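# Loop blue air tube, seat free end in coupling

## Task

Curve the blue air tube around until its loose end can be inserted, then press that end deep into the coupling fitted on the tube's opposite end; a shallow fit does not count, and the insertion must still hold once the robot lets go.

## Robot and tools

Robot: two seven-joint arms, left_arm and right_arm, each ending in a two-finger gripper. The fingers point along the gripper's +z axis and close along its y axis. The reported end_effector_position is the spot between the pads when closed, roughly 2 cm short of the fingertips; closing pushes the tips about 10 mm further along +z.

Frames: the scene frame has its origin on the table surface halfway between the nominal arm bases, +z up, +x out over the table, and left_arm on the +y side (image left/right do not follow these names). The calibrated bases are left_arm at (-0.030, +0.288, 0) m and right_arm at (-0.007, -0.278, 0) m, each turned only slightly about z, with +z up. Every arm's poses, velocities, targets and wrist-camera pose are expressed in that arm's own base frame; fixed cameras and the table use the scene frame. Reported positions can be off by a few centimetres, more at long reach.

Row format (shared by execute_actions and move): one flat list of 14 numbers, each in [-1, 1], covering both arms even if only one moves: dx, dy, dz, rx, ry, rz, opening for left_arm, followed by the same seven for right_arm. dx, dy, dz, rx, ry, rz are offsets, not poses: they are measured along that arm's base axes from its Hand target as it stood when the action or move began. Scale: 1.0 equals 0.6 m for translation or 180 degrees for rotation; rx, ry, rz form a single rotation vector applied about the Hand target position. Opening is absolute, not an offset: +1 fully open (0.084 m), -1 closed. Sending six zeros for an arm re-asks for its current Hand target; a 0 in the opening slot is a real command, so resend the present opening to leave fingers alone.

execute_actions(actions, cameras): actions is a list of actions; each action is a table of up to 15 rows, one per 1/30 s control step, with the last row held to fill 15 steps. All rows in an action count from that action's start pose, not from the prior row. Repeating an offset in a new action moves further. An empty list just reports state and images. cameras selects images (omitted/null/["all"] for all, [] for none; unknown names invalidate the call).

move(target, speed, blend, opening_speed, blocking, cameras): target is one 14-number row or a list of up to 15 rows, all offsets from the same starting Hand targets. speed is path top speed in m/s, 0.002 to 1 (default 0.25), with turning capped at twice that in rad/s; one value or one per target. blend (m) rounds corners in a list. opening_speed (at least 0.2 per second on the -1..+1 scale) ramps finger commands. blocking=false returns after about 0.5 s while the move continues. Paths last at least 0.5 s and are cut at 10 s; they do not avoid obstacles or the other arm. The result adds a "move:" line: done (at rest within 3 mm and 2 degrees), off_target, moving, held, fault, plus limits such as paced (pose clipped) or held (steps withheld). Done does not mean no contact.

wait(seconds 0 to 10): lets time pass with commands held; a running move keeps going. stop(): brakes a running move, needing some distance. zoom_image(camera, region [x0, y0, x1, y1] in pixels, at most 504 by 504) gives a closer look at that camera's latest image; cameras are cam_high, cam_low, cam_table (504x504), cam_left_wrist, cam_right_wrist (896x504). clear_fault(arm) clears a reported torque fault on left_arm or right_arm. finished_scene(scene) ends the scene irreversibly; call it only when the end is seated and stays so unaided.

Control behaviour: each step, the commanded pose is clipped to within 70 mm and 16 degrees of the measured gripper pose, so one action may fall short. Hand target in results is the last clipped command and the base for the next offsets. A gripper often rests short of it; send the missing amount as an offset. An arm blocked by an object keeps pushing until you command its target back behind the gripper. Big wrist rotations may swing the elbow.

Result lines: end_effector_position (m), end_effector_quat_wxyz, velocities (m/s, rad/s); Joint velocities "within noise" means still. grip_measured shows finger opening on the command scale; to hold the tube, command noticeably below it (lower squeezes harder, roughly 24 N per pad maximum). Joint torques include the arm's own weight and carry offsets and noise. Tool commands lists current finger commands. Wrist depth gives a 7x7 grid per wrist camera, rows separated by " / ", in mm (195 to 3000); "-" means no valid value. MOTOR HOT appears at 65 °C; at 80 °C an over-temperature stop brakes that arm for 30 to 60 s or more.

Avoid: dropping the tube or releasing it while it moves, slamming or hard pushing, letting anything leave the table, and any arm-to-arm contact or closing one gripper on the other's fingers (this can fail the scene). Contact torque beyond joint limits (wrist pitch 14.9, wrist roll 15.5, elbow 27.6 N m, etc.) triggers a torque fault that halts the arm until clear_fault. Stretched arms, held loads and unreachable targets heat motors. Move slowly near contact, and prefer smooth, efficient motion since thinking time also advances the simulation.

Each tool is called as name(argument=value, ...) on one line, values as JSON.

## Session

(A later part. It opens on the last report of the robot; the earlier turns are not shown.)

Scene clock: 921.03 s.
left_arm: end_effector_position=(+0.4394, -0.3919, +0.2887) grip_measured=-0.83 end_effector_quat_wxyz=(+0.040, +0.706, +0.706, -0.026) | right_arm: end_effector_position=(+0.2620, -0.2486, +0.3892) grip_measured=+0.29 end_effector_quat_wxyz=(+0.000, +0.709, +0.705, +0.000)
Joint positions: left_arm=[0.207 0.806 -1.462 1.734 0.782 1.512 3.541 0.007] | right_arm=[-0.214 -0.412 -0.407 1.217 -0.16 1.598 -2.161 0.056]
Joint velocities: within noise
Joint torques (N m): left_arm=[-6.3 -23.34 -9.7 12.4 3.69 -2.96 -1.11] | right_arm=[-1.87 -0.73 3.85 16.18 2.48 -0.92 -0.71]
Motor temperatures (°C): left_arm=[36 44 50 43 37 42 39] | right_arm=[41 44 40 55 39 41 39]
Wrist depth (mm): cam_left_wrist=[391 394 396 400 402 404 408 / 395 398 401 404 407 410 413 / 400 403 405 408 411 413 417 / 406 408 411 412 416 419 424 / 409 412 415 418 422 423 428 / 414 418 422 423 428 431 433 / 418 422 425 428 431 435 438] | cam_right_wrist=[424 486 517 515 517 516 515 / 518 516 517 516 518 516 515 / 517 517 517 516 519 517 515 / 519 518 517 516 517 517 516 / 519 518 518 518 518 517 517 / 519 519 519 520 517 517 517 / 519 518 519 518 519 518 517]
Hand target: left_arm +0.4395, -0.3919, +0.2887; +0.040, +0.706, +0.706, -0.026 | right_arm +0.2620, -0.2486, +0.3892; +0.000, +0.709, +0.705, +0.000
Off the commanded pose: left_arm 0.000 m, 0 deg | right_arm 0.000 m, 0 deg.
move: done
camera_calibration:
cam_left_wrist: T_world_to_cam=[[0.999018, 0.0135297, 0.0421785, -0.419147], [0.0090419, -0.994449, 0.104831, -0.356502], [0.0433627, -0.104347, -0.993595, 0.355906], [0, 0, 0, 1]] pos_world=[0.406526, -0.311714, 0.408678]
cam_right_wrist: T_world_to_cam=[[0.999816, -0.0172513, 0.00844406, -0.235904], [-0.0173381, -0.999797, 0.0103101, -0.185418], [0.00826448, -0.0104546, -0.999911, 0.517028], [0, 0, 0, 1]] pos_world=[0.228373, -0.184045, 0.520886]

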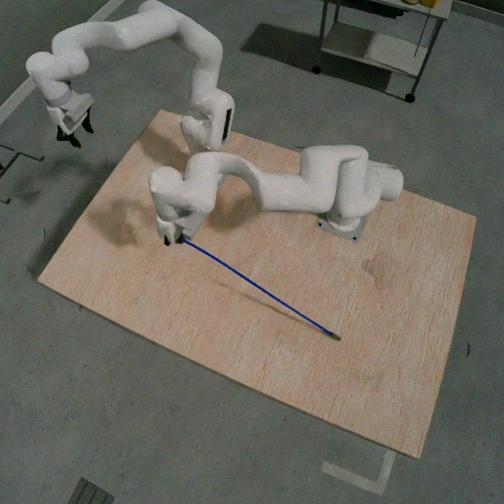

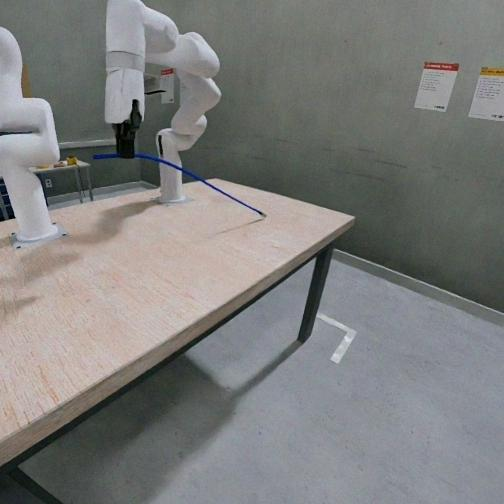

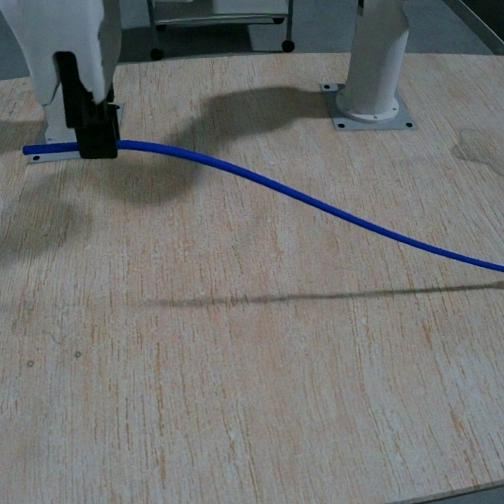

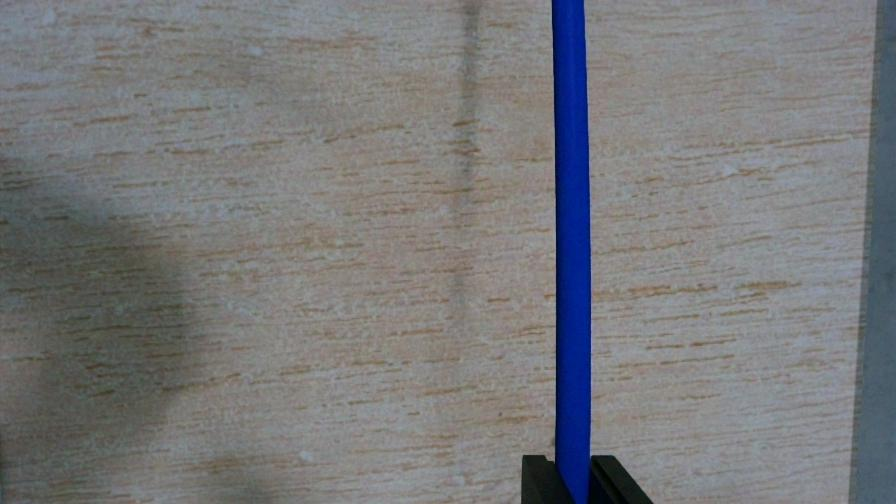

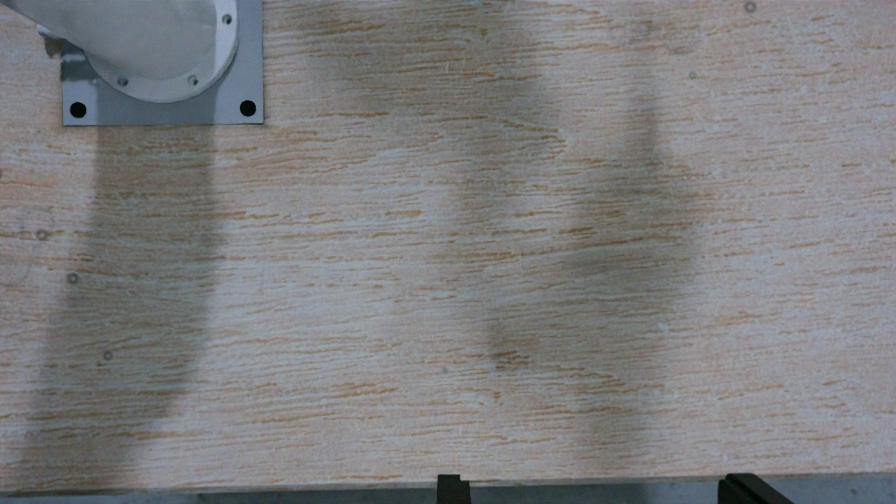

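move(target=[0,-0.05,-0.406,0.03,0.006,0,-1,0,0,0,0,0,0,0.3], speed=0.1)

Scene clock: 928.13 s.
left_arm: end_effector_position=(+0.4395, -0.4219, +0.0452) grip_measured=-0.83 end_effector_quat_wxyz=(+0.000, +0.707, +0.707, +0.000) | right_arm: end_effector_position=(+0.2620, -0.2486, +0.3892) grip_measured=+0.29 end_effector_quat_wxyz=(+0.000, +0.709, +0.705, +0.000)
Joint positions: left_arm=[0.022 1.097 -1.146 1.6 1.05 1.21 3.394 0.007] | right_arm=[-0.214 -0.412 -0.407 1.217 -0.16 1.598 -2.161 0.056]
Joint velocities: within noise
Joint torques (N m): left_arm=[-6.46 -30.16 -11.86 16.64 3.56 -2.91 -1.02] | right_arm=[-1.88 -0.91 3.82 16.06 2.48 -0.99 -0.67]
Motor temperatures (°C): left_arm=[36 44 50 44 37 42 39] | right_arm=[41 44 41 55 39 41 39]
Wrist depth (mm): cam_left_wrist=[- - - - - - - / - - - - - - - / - - - - - - - / - - - - - - - / - - - - - - - / - - - - - - - / - - - - - - -] | cam_right_wrist=[424 485 517 518 517 515 515 / 517 517 516 517 517 517 517 / 518 518 518 517 517 517 517 / 518 518 517 518 517 517 516 / 518 518 518 517 518 516 517 / 519 519 519 519 518 518 518 / 520 520 518 517 517 517 517]
Hand target: left_arm +0.4395, -0.4219, +0.0451; +0.000, +0.707, +0.707, +0.000 | right_arm +0.2620, -0.2486, +0.3892; +0.000, +0.709, +0.705, +0.000
Off the commanded pose: left_arm 0.000 m, 0 deg | right_arm 0.000 m, 0 deg.
move: done
camera_calibration:
cam_left_wrist: T_world_to_cam=[[0.999646, 0.0104722, 0.0244553, -0.409278], [0.0102152, -0.999892, 0.0106093, -0.359342], [0.0245638, -0.0103557, -0.999645, 0.159017], [0, 0, 0, 1]] pos_world=[0.408897, -0.35337, 0.172781]
cam_right_wrist: T_world_to_cam=[[0.999816, -0.0172513, 0.00844406, -0.235904], [-0.0173381, -0.999797, 0.0103101, -0.185418], [0.00826448, -0.0104546, -0.999911, 0.517028], [0, 0, 0, 1]] pos_world=[0.228373, -0.184045, 0.520886]

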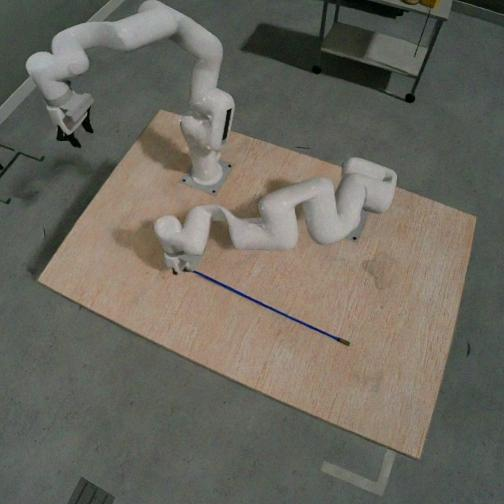

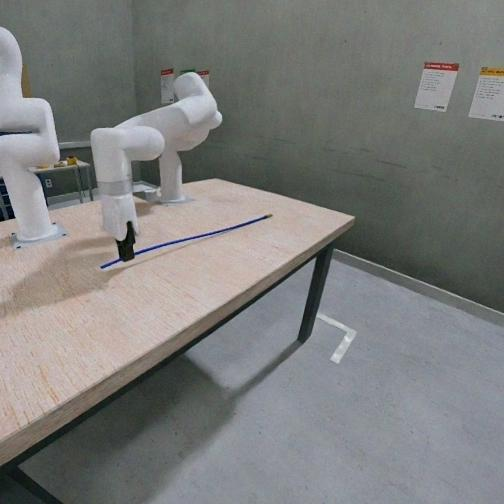

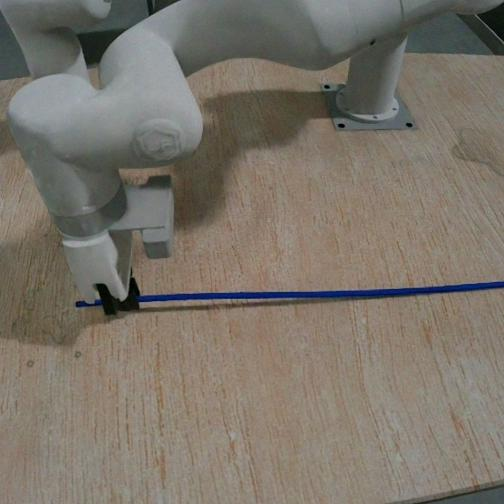

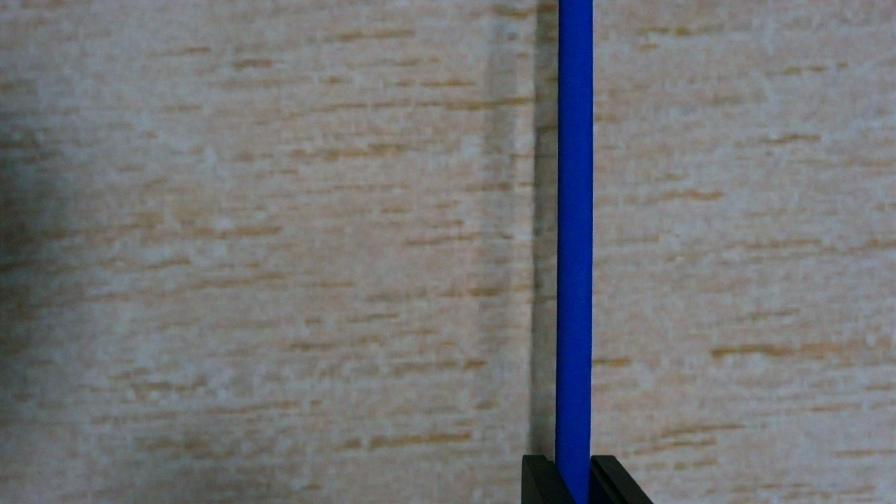

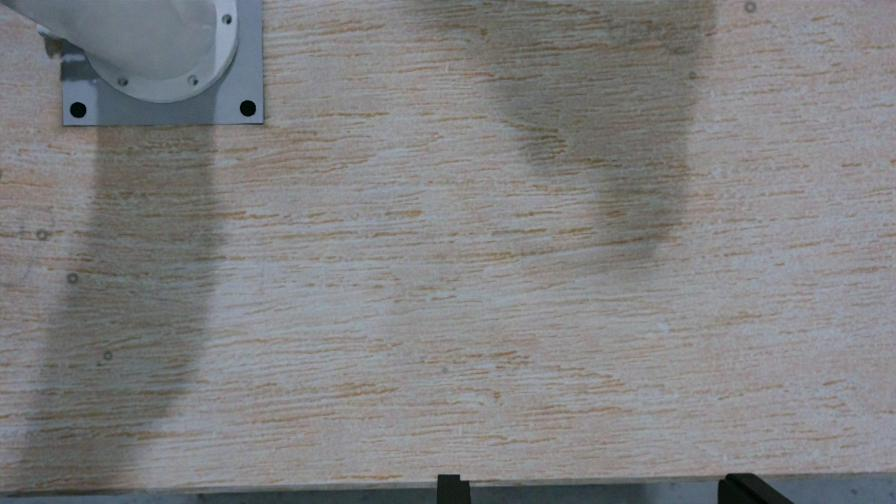

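move(target=[0,0,-0.032,0,0,0,-1,0,0,0,0,0,0,0.3], speed=0.03, cameras=["cam_low"])

zoom_image(camera="cam_low", region=[80, 200, 180, 290])

Scene clock: 931.20 s.
left_arm: end_effector_position=(+0.4394, -0.4219, +0.0260) grip_measured=-0.83 end_effector_quat_wxyz=(+0.000, +0.707, +0.707, +0.000) | right_arm: end_effector_position=(+0.2620, -0.2486, +0.3892) grip_measured=+0.29 end_effector_quat_wxyz=(+0.000, +0.709, +0.705, +0.000)
Joint positions: left_arm=[0.013 1.124 -1.122 1.598 1.073 1.182 3.386 0.007] | right_arm=[-0.214 -0.412 -0.407 1.217 -0.16 1.598 -2.161 0.056]
Joint velocities: within noise
Joint torques (N m): left_arm=[-6.23 -30.42 -12 13.98 3.62 -3.08 -1.14] | right_arm=[-2.04 -0.79 3.76 16.08 2.42 -1.14 -0.7]
Motor temperatures (°C): left_arm=[36 44 51 45 37 42 39] | right_arm=[41 44 41 56 39 41 39]
Wrist depth (mm): cam_left_wrist=[- - - - - - - / - - - - - - - / - - - - - - - / - - - - - - - / - - - - - - - / - - - - - - - / - - - - - - -] | cam_right_wrist=[425 485 516 517 516 516 516 / 518 517 518 517 515 516 516 / 519 517 517 517 517 516 516 / 518 518 518 517 517 518 516 / 518 517 518 516 518 516 516 / 518 519 517 518 519 517 518 / 519 519 518 518 518 519 517]
Hand target: left_arm +0.4395, -0.4219, +0.0259; +0.000, +0.707, +0.707, +0.000 | right_arm +0.2620, -0.2486, +0.3892; +0.000, +0.709, +0.705, +0.000
Off the commanded pose: left_arm 0.000 m, 0 deg | right_arm 0.000 m, 0 deg.
move: done
Images, in order (width x height): cam_low 504x504.

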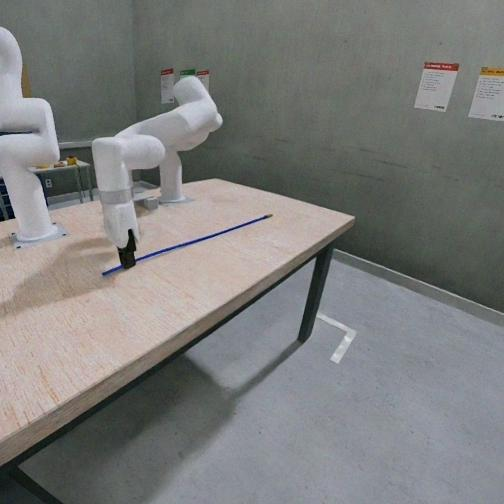

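Scaled by 5.040 from the camera's 504x504 image, which has a finer 720x720 frame.

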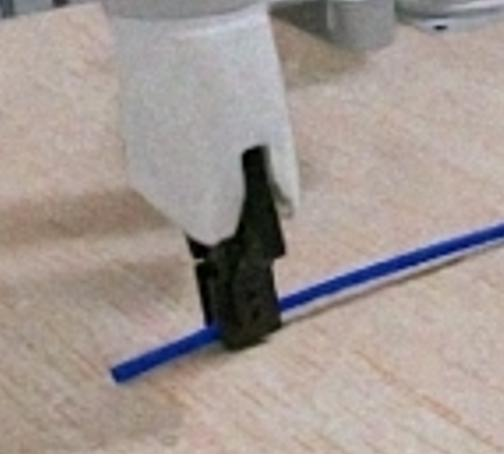

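move(target=[0,0,-0.005,0,0,0,-1,0,0,0,0,0,0,0.3], speed=0.02, cameras=[])

move(target=[0,0,0,0,0,0,-0.4,0,0,0,0,0,0,0.3], opening_speed=0.4, cameras=["cam_low","cam_left_wrist"])

zoom_image(camera="cam_low", region=[80, 200, 180, 290])

Scene clock: 935.23 s.
left_arm: end_effector_position=(+0.4395, -0.4219, +0.0230) grip_measured=-0.83 end_effector_quat_wxyz=(+0.000, +0.707, +0.707, +0.000) | right_arm: end_effector_position=(+0.2620, -0.2486, +0.3892) grip_measured=+0.29 end_effector_quat_wxyz=(+0.000, +0.709, +0.705, +0.000)
Joint positions: left_arm=[0.012 1.128 -1.118 1.598 1.077 1.178 3.384 0.007] | right_arm=[-0.214 -0.412 -0.407 1.217 -0.16 1.598 -2.161 0.056]
Joint velocities: within noise
Joint torques (N m): left_arm=[-6.26 -31.23 -11.91 16.36 3.61 -2.85 -0.99] | right_arm=[-1.92 -0.81 3.68 15.92 2.35 -1.24 -0.63]
Motor temperatures (°C): left_arm=[36 44 51 45 37 43 39] | right_arm=[41 44 41 56 39 41 39]
Wrist depth (mm): cam_left_wrist=[- - - - - - - / - - - - - - - / - - - - - - - / - - - - - - - / - - - - - - - / - - - - - - - / - - - - - - -] | cam_right_wrist=[425 485 517 517 516 517 516 / 520 516 518 516 516 518 516 / 517 519 517 517 518 517 517 / 518 518 518 517 516 516 516 / 518 519 518 520 516 517 517 / 518 519 519 518 517 518 517 / 518 520 518 519 519 518 517]
Hand target: left_arm +0.4395, -0.4219, +0.0229; +0.000, +0.707, +0.707, +0.000 | right_arm +0.2620, -0.2486, +0.3892; +0.000, +0.709, +0.705, +0.000
Off the commanded pose: left_arm 0.000 m, 0 deg | right_arm 0.000 m, 0 deg.
move: done
No camera images: "cameras" was empty.

Scene clock: 937.00 s.
left_arm: end_effector_position=(+0.4395, -0.4219, +0.0229) grip_measured=-0.42 end_effector_quat_wxyz=(+0.000, +0.707, +0.707, +0.000) | right_arm: end_effector_position=(+0.2620, -0.2486, +0.3892) grip_measured=+0.29 end_effector_quat_wxyz=(+0.000, +0.709, +0.705, +0.000)
Joint positions: left_arm=[0.012 1.129 -1.118 1.599 1.077 1.178 3.384 0.026] | right_arm=[-0.214 -0.412 -0.407 1.217 -0.16 1.598 -2.161 0.056]
Joint velocities: within noise
Joint torques (N m): left_arm=[-6.63 -31.28 -11.94 15.9 3.6 -2.66 -0.97] | right_arm=[-2 -0.88 3.7 15.88 2.31 -1.18 -0.73]
Motor temperatures (°C): left_arm=[36 44 51 45 37 43 39] | right_arm=[41 44 41 56 39 41 39]
Wrist depth (mm): cam_left_wrist=[- - - - - - - / - - - - - - - / - - - - - - - / - - - - - - - / - - - - - - - / - - - - - - - / - - - - - - -] | cam_right_wrist=[425 484 516 516 516 516 517 / 519 517 517 518 517 517 516 / 517 518 516 516 517 517 514 / 518 519 518 518 517 518 516 / 518 519 518 517 518 518 517 / 517 517 519 518 517 517 517 / 521 520 518 517 519 518 519]
Hand target: left_arm +0.4395, -0.4219, +0.0229; +0.000, +0.707, +0.707, +0.000 | right_arm +0.2620, -0.2486, +0.3892; +0.000, +0.709, +0.705, +0.000
Off the commanded pose: left_arm 0.000 m, 0 deg | right_arm 0.000 m, 0 deg.
move: done
camera_calibration:
cam_left_wrist: T_world_to_cam=[[0.999646, 0.0104714, 0.0244564, -0.408733], [0.0102169, -0.999893, 0.0105093, -0.359091], [0.0245638, -0.0102557, -0.999646, 0.13676], [0, 0, 0, 1]] pos_world=[0.408897, -0.35337, 0.150482]
Images, in order (width x height): cam_low 504x504, cam_left_wrist 896x504.

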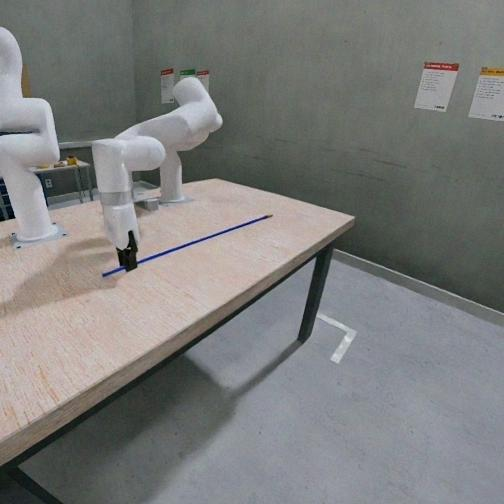

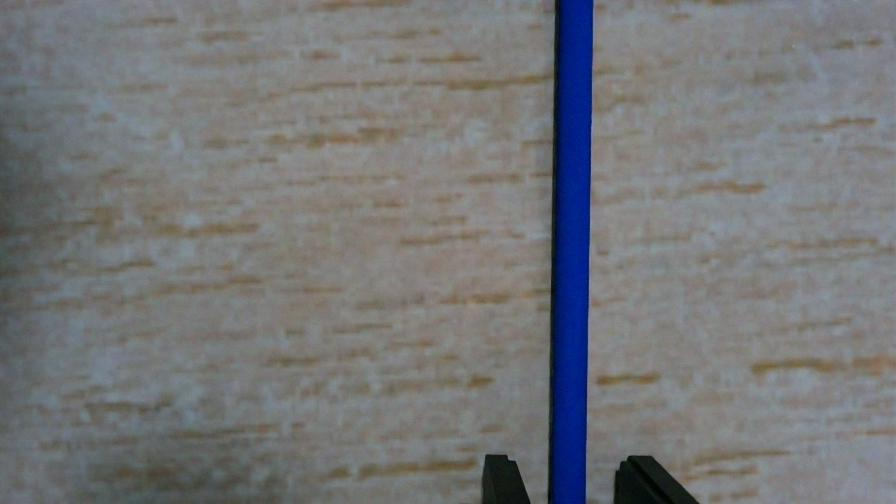

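Scaled by 5.040 from the camera's 504x504 image, which has a finer 720x720 frame.

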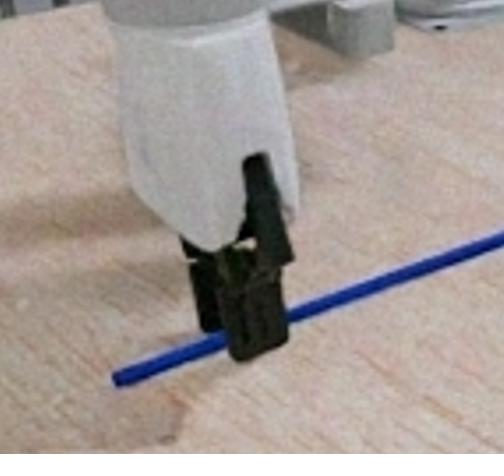

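move(target=[[0,0,0.4,0,0,0,-0.4,0,0,0,0,0,0,0.3],[0,0.5,0.4,0,0,0.5,0.3,0,0,0,0,0,0,0.3],[-0.03,1.0,0.4,0,0,0.98,0.3,0,0,0,0,0,0,0.3]], speed=0.25, blend=[0.02,0.05,0])

Scene clock: 950.30 s.
left_arm: end_effector_position=(+0.4215, +0.1779, +0.2628) grip_measured=+0.29 end_effector_quat_wxyz=(+0.000, +0.685, -0.729, +0.000) | right_arm: end_effector_position=(+0.2620, -0.2486, +0.3892) grip_measured=+0.29 end_effector_quat_wxyz=(+0.000, +0.709, +0.705, +0.000)
Joint positions: left_arm=[1.982 0.473 -1.804 1.17 0.475 1.319 1.656 0.056] | right_arm=[-0.214 -0.412 -0.407 1.217 -0.16 1.598 -2.161 0.056]
Joint velocities: within noise
Joint torques (N m): left_arm=[-6.58 -10.17 -5.43 24.97 -3.52 -2.79 -1.01] | right_arm=[-1.98 -0.89 3.66 15.57 2.31 -1.49 -0.67]
Motor temperatures (°C): left_arm=[36 44 52 46 37 43 39] | right_arm=[41 44 41 56 39 41 39]
Wrist depth (mm): cam_left_wrist=[385 386 388 391 392 393 394 / 385 386 389 389 392 395 396 / 385 388 388 391 392 395 396 / 386 388 389 391 393 395 398 / 387 389 390 392 394 396 397 / 387 390 391 393 394 396 399 / 388 389 392 393 395 398 399] | cam_right_wrist=[425 485 516 517 516 515 517 / 519 516 517 517 516 517 516 / 519 518 519 516 517 518 518 / 518 518 519 518 518 516 516 / 519 520 519 518 517 517 516 / 519 519 519 517 518 519 518 / 519 520 519 520 519 518 519]
Hand target: left_arm +0.4215, +0.1779, +0.2628; +0.000, +0.685, -0.729, +0.000 | right_arm +0.2620, -0.2486, +0.3892; +0.000, +0.709, +0.705, +0.000
Off the commanded pose: left_arm 0.000 m, 0 deg | right_arm 0.000 m, 0 deg.
move: done; blend cut to 0 m at target 2
camera_calibration:
cam_left_wrist: T_world_to_cam=[[-0.998329, 0.05241, 0.0243351, 0.431753], [0.0526796, 0.998556, 0.0105702, -0.135223], [-0.023746, 0.0118345, -0.999648, 0.399699], [0, 0, 0, 1]] pos_world=[0.447647, 0.10767, 0.390481]
cam_right_wrist: T_world_to_cam=[[0.999816, -0.0172513, 0.00844406, -0.235904], [-0.0173381, -0.999797, 0.0103101, -0.185418], [0.00826448, -0.0104546, -0.999911, 0.517028], [0, 0, 0, 1]] pos_world=[0.228373, -0.184045, 0.520886]

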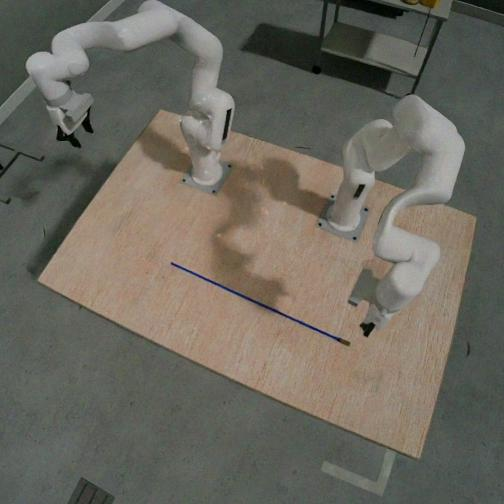

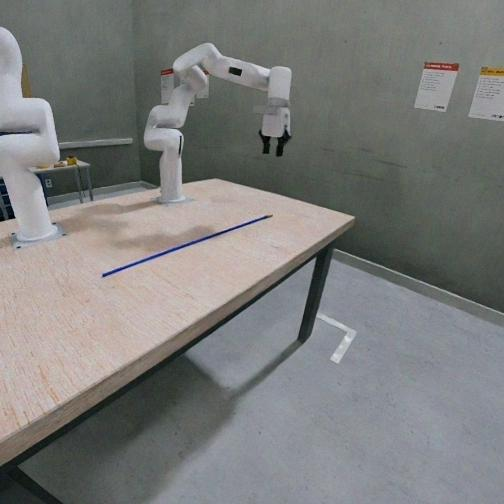

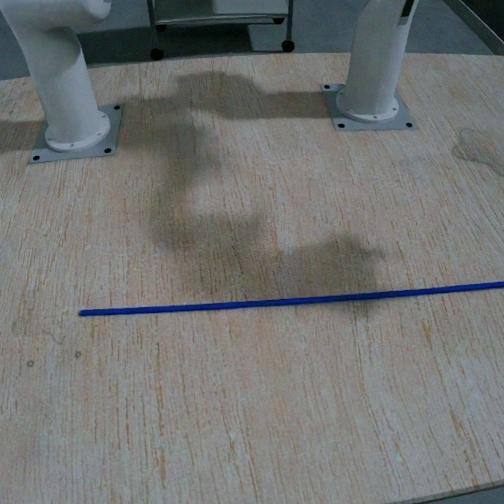

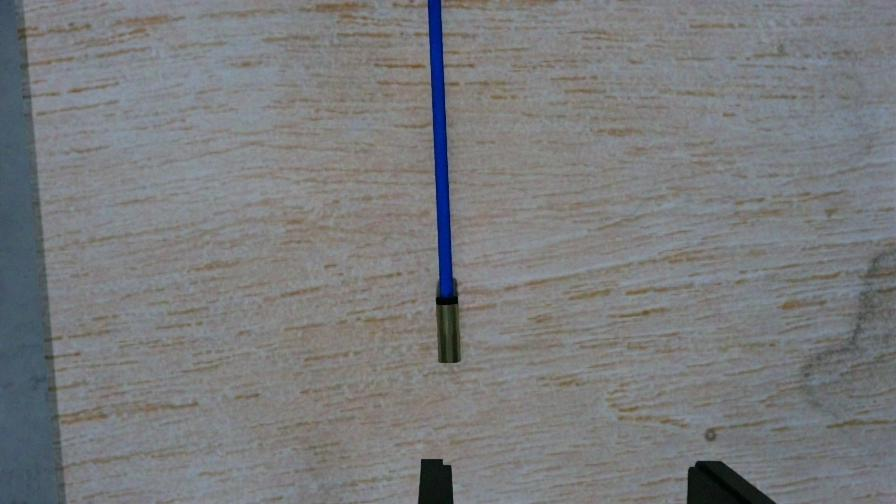

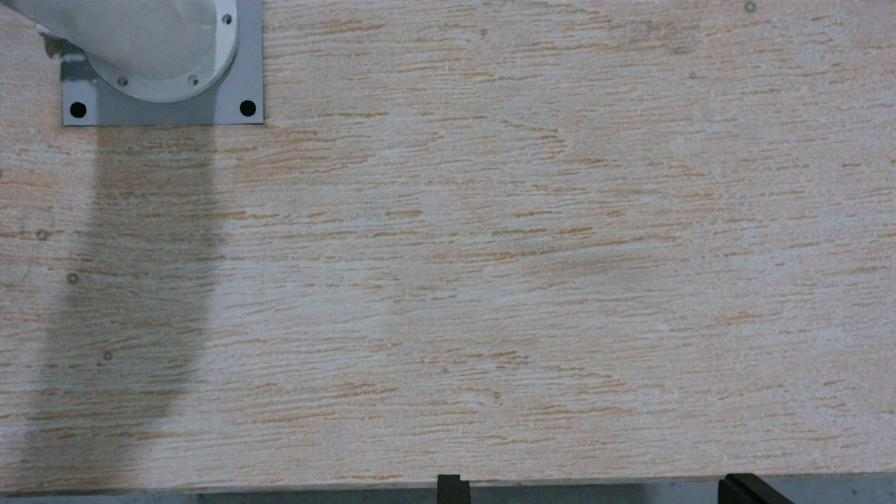

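move(target=[0.0337,-0.0423,-0.238,0.0444,0,0.0167,0.3,0.232,0.498,-0.282,0,0,0,0.3], speed=0.25)

Scene clock: 971.87 s.
left_arm: end_effector_position=(+0.4417, +0.1526, +0.1200) grip_measured=+0.29 end_effector_quat_wxyz=(-0.047, +0.702, -0.709, -0.051) | right_arm: end_effector_position=(+0.4012, +0.0502, +0.2200) grip_measured=+0.29 end_effector_quat_wxyz=(+0.000, +0.709, +0.705, +0.000)
Joint positions: left_arm=[1.536 0.41 -1.322 0.942 0.686 0.929 1.374 0.056] | right_arm=[0.047 -0.212 0.073 0.868 0.017 1.081 -1.455 0.056]
Joint velocities: within noise
Joint torques (N m): left_arm=[-6.28 -8.55 -4.3 23.75 3.83 0.03 -1.19] | right_arm=[9.07 -5.86 1.44 17.1 -1.82 -2.37 0.82]
Motor temperatures (°C): left_arm=[36 43 49 51 37 42 39] | right_arm=[41 44 41 55 39 42 39]
Wrist depth (mm): cam_left_wrist=[225 226 227 228 229 230 232 / 229 229 231 232 233 235 235 / 233 234 235 236 237 239 240 / 237 238 239 240 242 243 244 / 241 242 243 244 246 247 249 / 247 247 248 249 251 252 254 / 250 251 252 254 256 256 259] | cam_right_wrist=[349 349 348 349 348 348 347 / 349 349 349 348 348 348 348 / 350 350 349 348 349 349 348 / 350 350 349 349 349 349 348 / 350 350 350 350 350 349 349 / 351 351 350 350 349 350 350 / 351 351 350 350 351 349 349]
Hand target: left_arm +0.4417, +0.1526, +0.1200; -0.047, +0.702, -0.709, -0.051 | right_arm +0.4012, +0.0502, +0.2200; +0.000, +0.709, +0.705, +0.000
Off the commanded pose: left_arm 0.000 m, 0 deg | right_arm 0.000 m, 0 deg.
move: done
camera_calibration:
cam_left_wrist: T_world_to_cam=[[-0.999608, -0.00380593, 0.027723, 0.465476], [0.000378265, 0.988779, 0.149383, -0.101504], [-0.0279805, 0.149335, -0.988391, 0.237247], [0, 0, 0, 1]] pos_world=[0.471971, 0.066707, 0.236751]
cam_right_wrist: T_world_to_cam=[[0.999816, -0.0172513, 0.00844406, -0.368495], [-0.0173381, -0.999797, 0.0103101, 0.117479], [0.00826448, -0.0104546, -0.999911, 0.349816], [0, 0, 0, 1]] pos_world=[0.367573, 0.114755, 0.351686]

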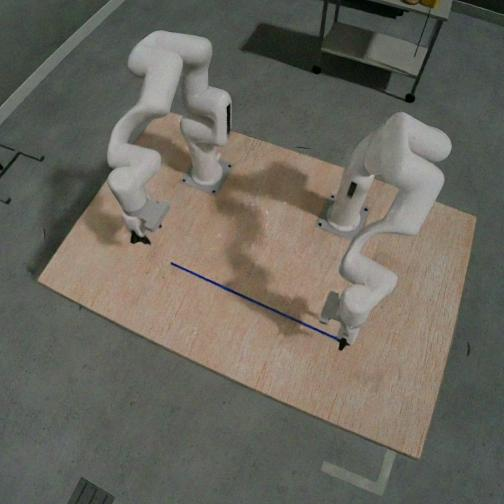

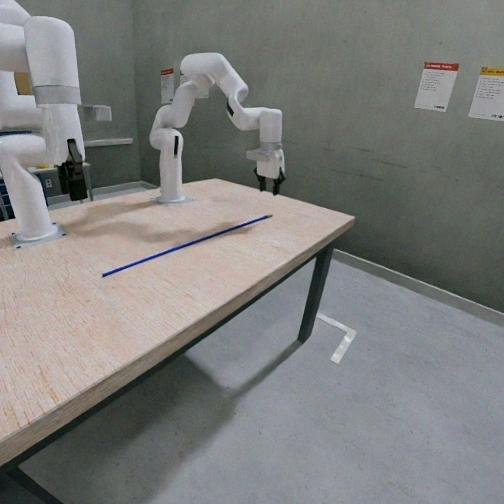

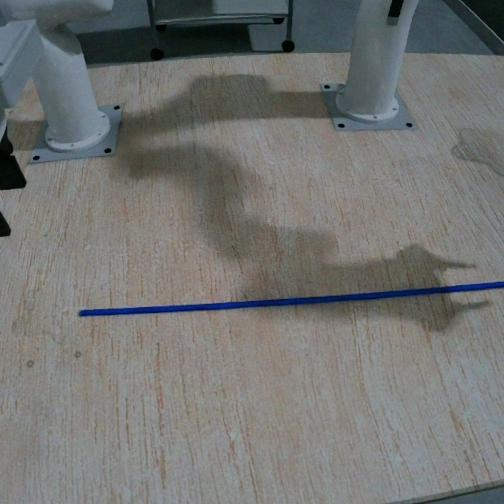

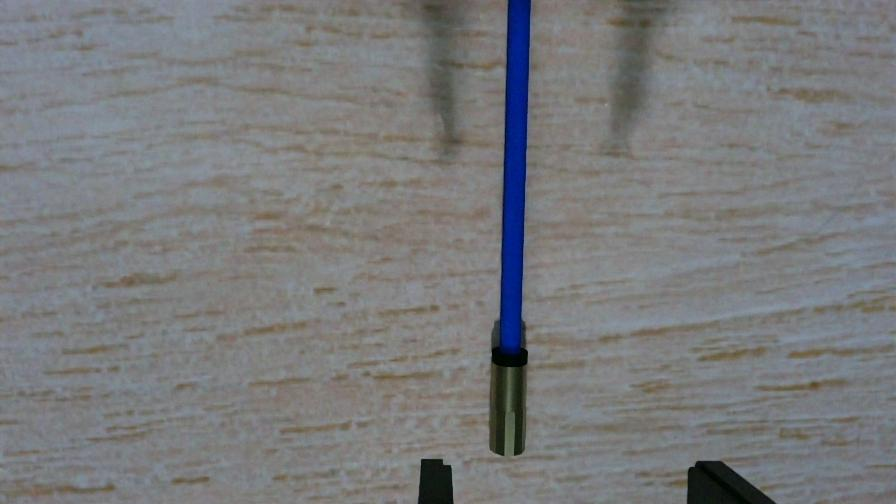

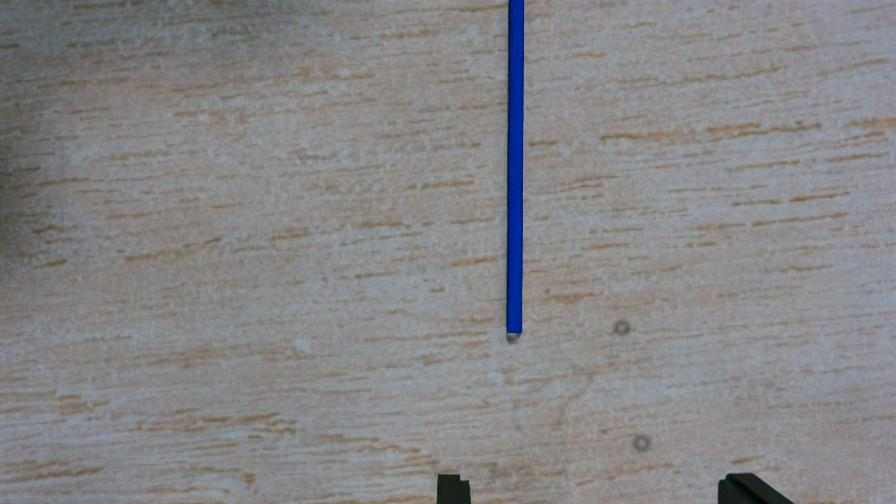

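move(target=[0,0,-0.08,0,0,0,0.3,0.0113,0.158,-0.2,-0.0444,0,-0.0055,0.3], speed=0.15)

Scene clock: 983.13 s.
left_arm: end_effector_position=(+0.4417, +0.1526, +0.0720) grip_measured=+0.29 end_effector_quat_wxyz=(-0.047, +0.702, -0.709, -0.051) | right_arm: end_effector_position=(+0.4080, +0.1450, +0.1000) grip_measured=+0.29 end_effector_quat_wxyz=(+0.050, +0.713, +0.698, -0.049)
Joint positions: left_arm=[1.4 0.503 -1.159 0.921 0.829 0.857 1.273 0.056] | right_arm=[0.162 0.103 0.235 0.847 -0.211 0.814 -1.002 0.056]
Joint velocities: within noise
Joint torques (N m): left_arm=[-6.54 -12.93 -5.23 21.67 3.61 -2.8 -1.05] | right_arm=[9.13 -9.62 2.18 15.51 -2.02 -1.87 0.83]
Motor temperatures (°C): left_arm=[36 43 48 51 37 42 39] | right_arm=[41 44 40 56 39 42 39]
Wrist depth (mm): cam_left_wrist=[- - - - - - - / - - - - - - - / - - - - - - - / - - - - - - 196 / - - - 196 197 197 198 / 197 197 198 199 200 201 203 / 200 201 201 203 204 205 206] | cam_right_wrist=[211 211 211 211 210 211 211 / 214 214 214 214 214 214 214 / 218 218 218 218 217 218 218 / 221 221 221 222 222 222 221 / 226 226 226 226 225 226 226 / 229 229 229 229 229 229 229 / 234 234 232 233 233 233 234]
Hand target: left_arm +0.4417, +0.1526, +0.0720; -0.047, +0.702, -0.709, -0.051 | right_arm +0.4080, +0.1450, +0.1000; +0.050, +0.713, +0.698, -0.049
Off the commanded pose: left_arm 0.000 m, 0 deg | right_arm 0.000 m, 0 deg.
move: done
camera_calibration:
cam_left_wrist: T_world_to_cam=[[-0.999606, -0.00382101, 0.0278218, 0.466788], [0.000378114, 0.988779, 0.149383, -0.0942343], [-0.0280804, 0.149334, -0.988388, 0.189866], [0, 0, 0, 1]] pos_world=[0.471971, 0.066607, 0.188752]
cam_right_wrist: T_world_to_cam=[[0.99938, -0.0331112, 0.0119993, -0.370512], [-0.0345313, -0.988226, 0.149052, 0.205095], [0.00692272, -0.149373, -0.988757, 0.250362], [0, 0, 0, 1]] pos_world=[0.375631, 0.227809, 0.221423]

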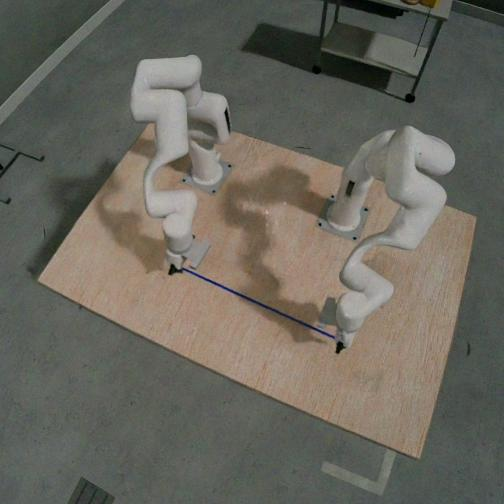

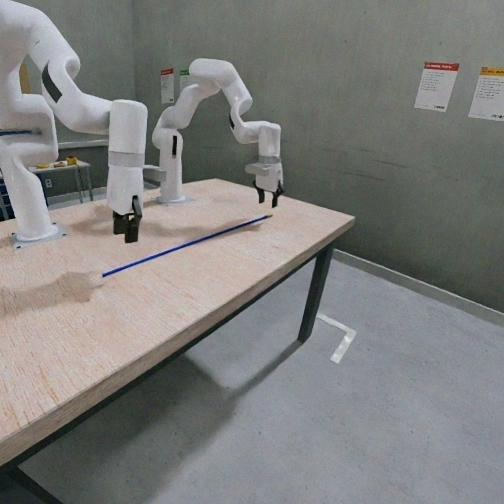

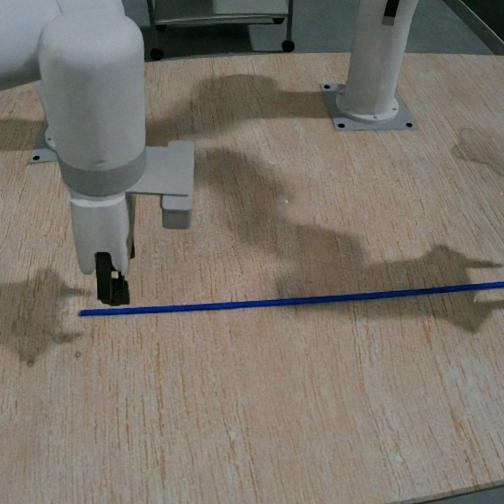

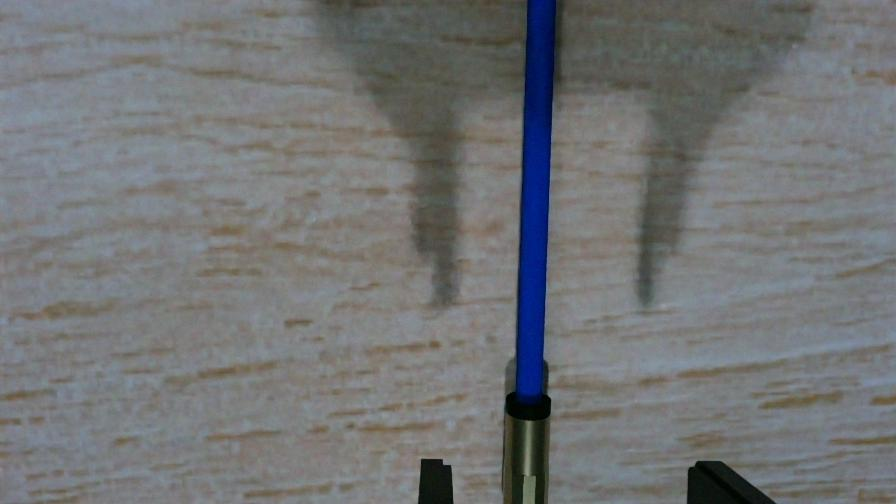

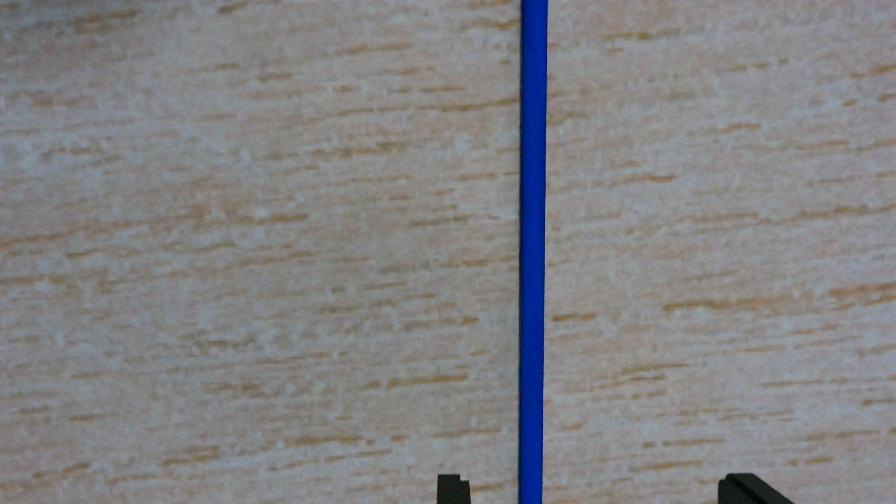

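move(target=[0,0,-0.0767,0,0,0,0.0,0,0,-0.1233,0,0,0,0.0], speed=0.06)

zoom_image(camera="cam_low", region=[80, 220, 160, 290])

zoom_image(camera="cam_low", region=[240, 170, 300, 230])

Scene clock: 986.53 s.
left_arm: end_effector_position=(+0.4417, +0.1526, +0.0260) grip_measured=-0.01 end_effector_quat_wxyz=(-0.047, +0.702, -0.709, -0.051) | right_arm: end_effector_position=(+0.4079, +0.1450, +0.0260) grip_measured=-0.01 end_effector_quat_wxyz=(+0.050, +0.713, +0.698, -0.049)
Joint positions: left_arm=[1.291 0.601 -1.02 0.925 0.972 0.799 1.174 0.044] | right_arm=[0.176 0.279 0.204 0.816 -0.323 0.62 -0.904 0.044]
Joint velocities: within noise
Joint torques (N m): left_arm=[-6.56 -16.73 -6 19.75 3.55 -2.8 -1.06] | right_arm=[9.22 -11.43 -1.52 13.81 -1.89 -2.19 0.9]
Motor temperatures (°C): left_arm=[36 43 48 50 37 42 39] | right_arm=[41 44 40 55 39 42 39]
Wrist depth (mm): cam_left_wrist=[- - - - - - - / - - - - - - - / - - - - - - - / - - - - - - - / - - - - - - - / - - - - - - - / - - - - - - -] | cam_right_wrist=[- - - - - - - / - - - - - - - / - - - - - - - / - - - - - - - / - - - - - - - / - - - - - - - / - - - - - - -]
Hand target: left_arm +0.4417, +0.1526, +0.0260; -0.047, +0.702, -0.709, -0.051 | right_arm +0.4080, +0.1450, +0.0260; +0.050, +0.713, +0.698, -0.049
Off the commanded pose: left_arm 0.000 m, 0 deg | right_arm 0.000 m, 0 deg.
move: done
camera_calibration:
cam_left_wrist: T_world_to_cam=[[-0.999606, -0.00382101, 0.0278218, 0.468068], [0.000378114, 0.988779, 0.149383, -0.0873627], [-0.0280804, 0.149334, -0.988388, 0.1444], [0, 0, 0, 1]] pos_world=[0.471971, 0.066607, 0.142752]
cam_right_wrist: T_world_to_cam=[[0.999381, -0.0331402, 0.0118084, -0.36949], [-0.0345328, -0.988196, 0.149254, 0.216085], [0.00672275, -0.149569, -0.988728, 0.177311], [0, 0, 0, 1]] pos_world=[0.375532, 0.22781, 0.147424]

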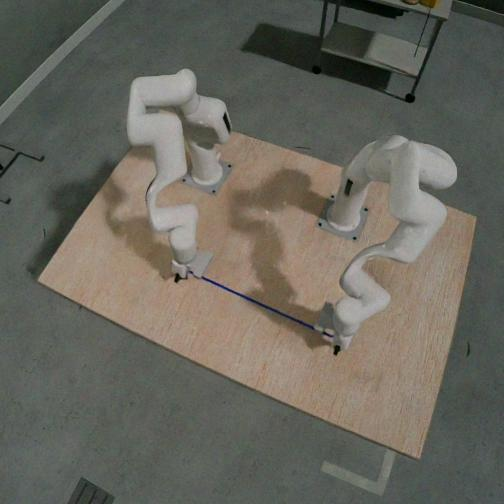

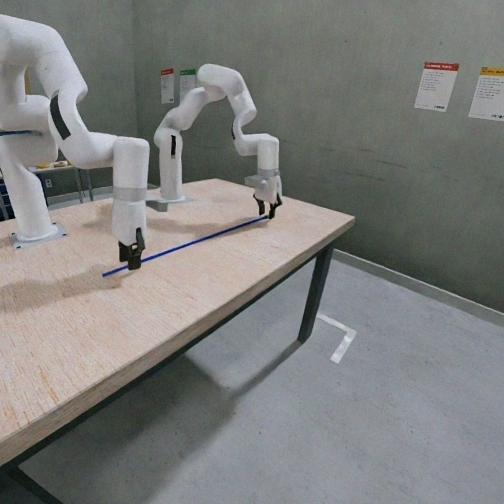

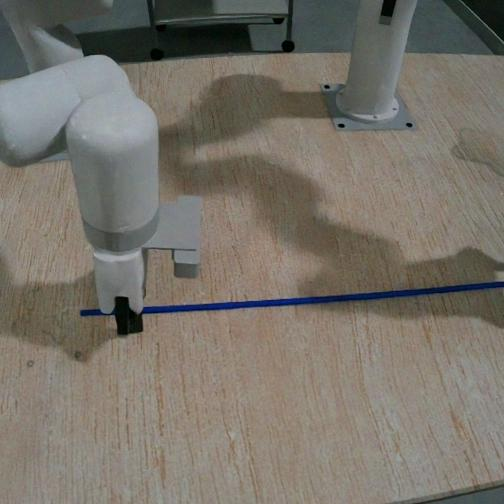

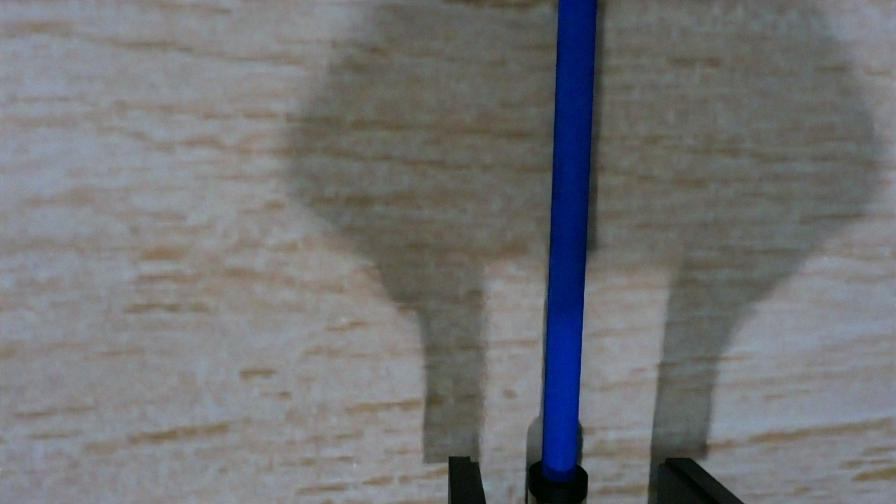

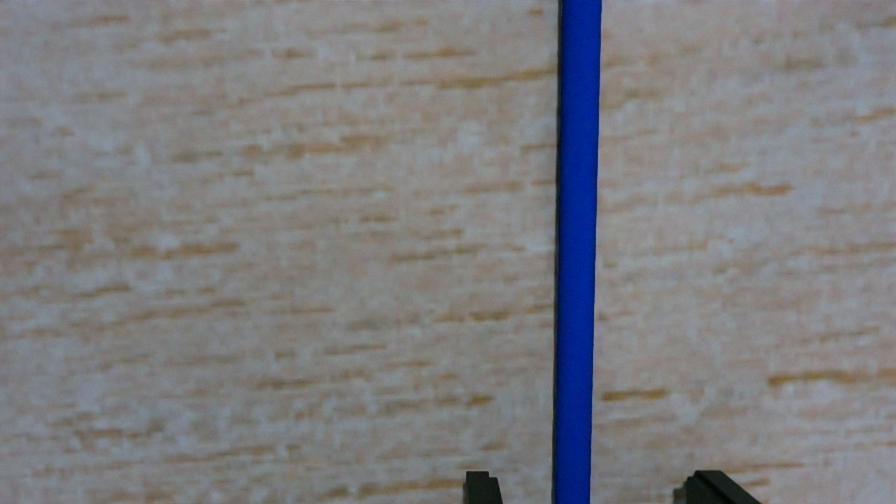

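Scaled by 6.300 from the camera's 504x504 image, which has a finer 720x720 frame.

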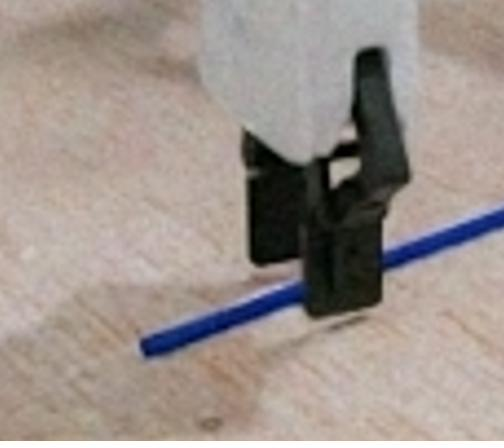

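Scaled by 8.400 from the camera's 504x504 image, which has a finer 720x720 frame.

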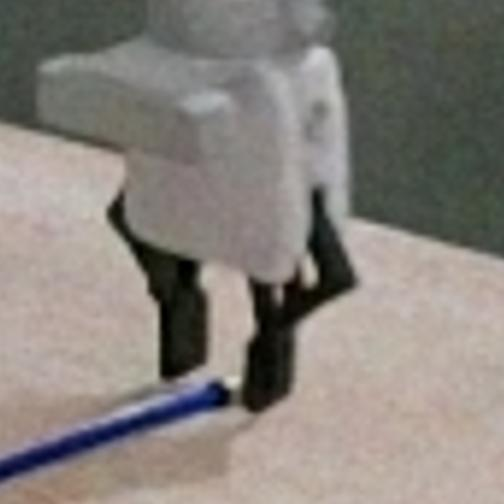

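move(target=[0,0,-0.0067,0,0,0,-0.2,0,0,-0.0067,0,0,0,-0.2], speed=0.02, cameras=["cam_low"])

zoom_image(camera="cam_low", region=[80, 220, 160, 290])

zoom_image(camera="cam_low", region=[240, 170, 300, 230])

Scene clock: 990.03 s.
left_arm: end_effector_position=(+0.4418, +0.1526, +0.0221) grip_measured=-0.22 end_effector_quat_wxyz=(-0.047, +0.702, -0.709, -0.051) | right_arm: end_effector_position=(+0.4080, +0.1451, +0.0221) grip_measured=-0.22 end_effector_quat_wxyz=(+0.050, +0.713, +0.698, -0.049)
Joint positions: left_arm=[1.282 0.609 -1.009 0.927 0.984 0.795 1.166 0.035] | right_arm=[0.178 0.29 0.201 0.816 -0.33 0.61 -0.898 0.035]
Joint velocities: within noise
Joint torques (N m): left_arm=[-7.28 -11.29 -3.47 14.85 3.52 -2.5 -1.1] | right_arm=[9.12 -11.42 -1.5 11.75 -1.89 -2.21 0.84]
Motor temperatures (°C): left_arm=[36 43 48 50 37 42 39] | right_arm=[41 44 40 55 39 42 39]
Wrist depth (mm): cam_left_wrist=[- - - - - - - / - - - - - - - / - - - - - - - / - - - - - - - / - - - - - - - / - - - - - - - / - - - - - - -] | cam_right_wrist=[- - - - - - - / - - - - - - - / - - - - - - - / - - - - - - - / - - - - - - - / - - - - - - - / - - - - - - -]
Hand target: left_arm +0.4417, +0.1526, +0.0220; -0.047, +0.702, -0.709, -0.051 | right_arm +0.4080, +0.1450, +0.0220; +0.050, +0.713, +0.698, -0.049
Off the commanded pose: left_arm 0.000 m, 0 deg | right_arm 0.000 m, 0 deg.
move: done
Images, in order (width x height): cam_low 504x504.

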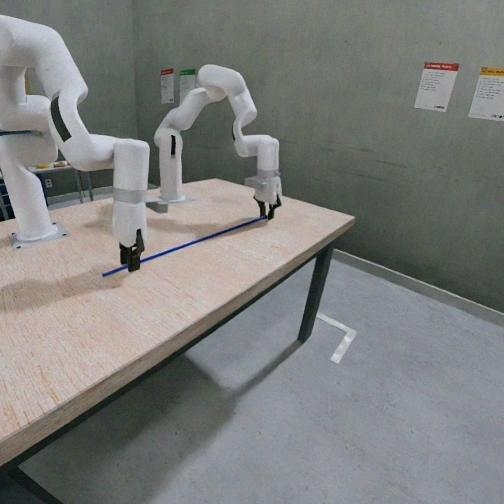

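Scaled by 6.300 from the camera's 504x504 image, which has a finer 720x720 frame.

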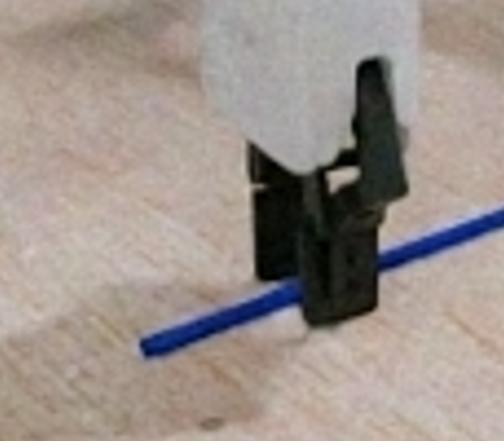

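Scaled by 8.400 from the camera's 504x504 image, which has a finer 720x720 frame.

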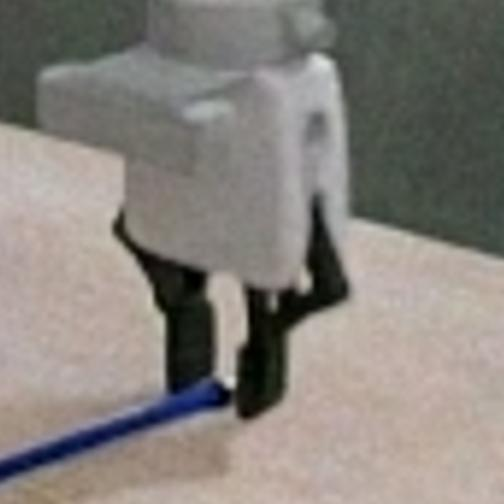

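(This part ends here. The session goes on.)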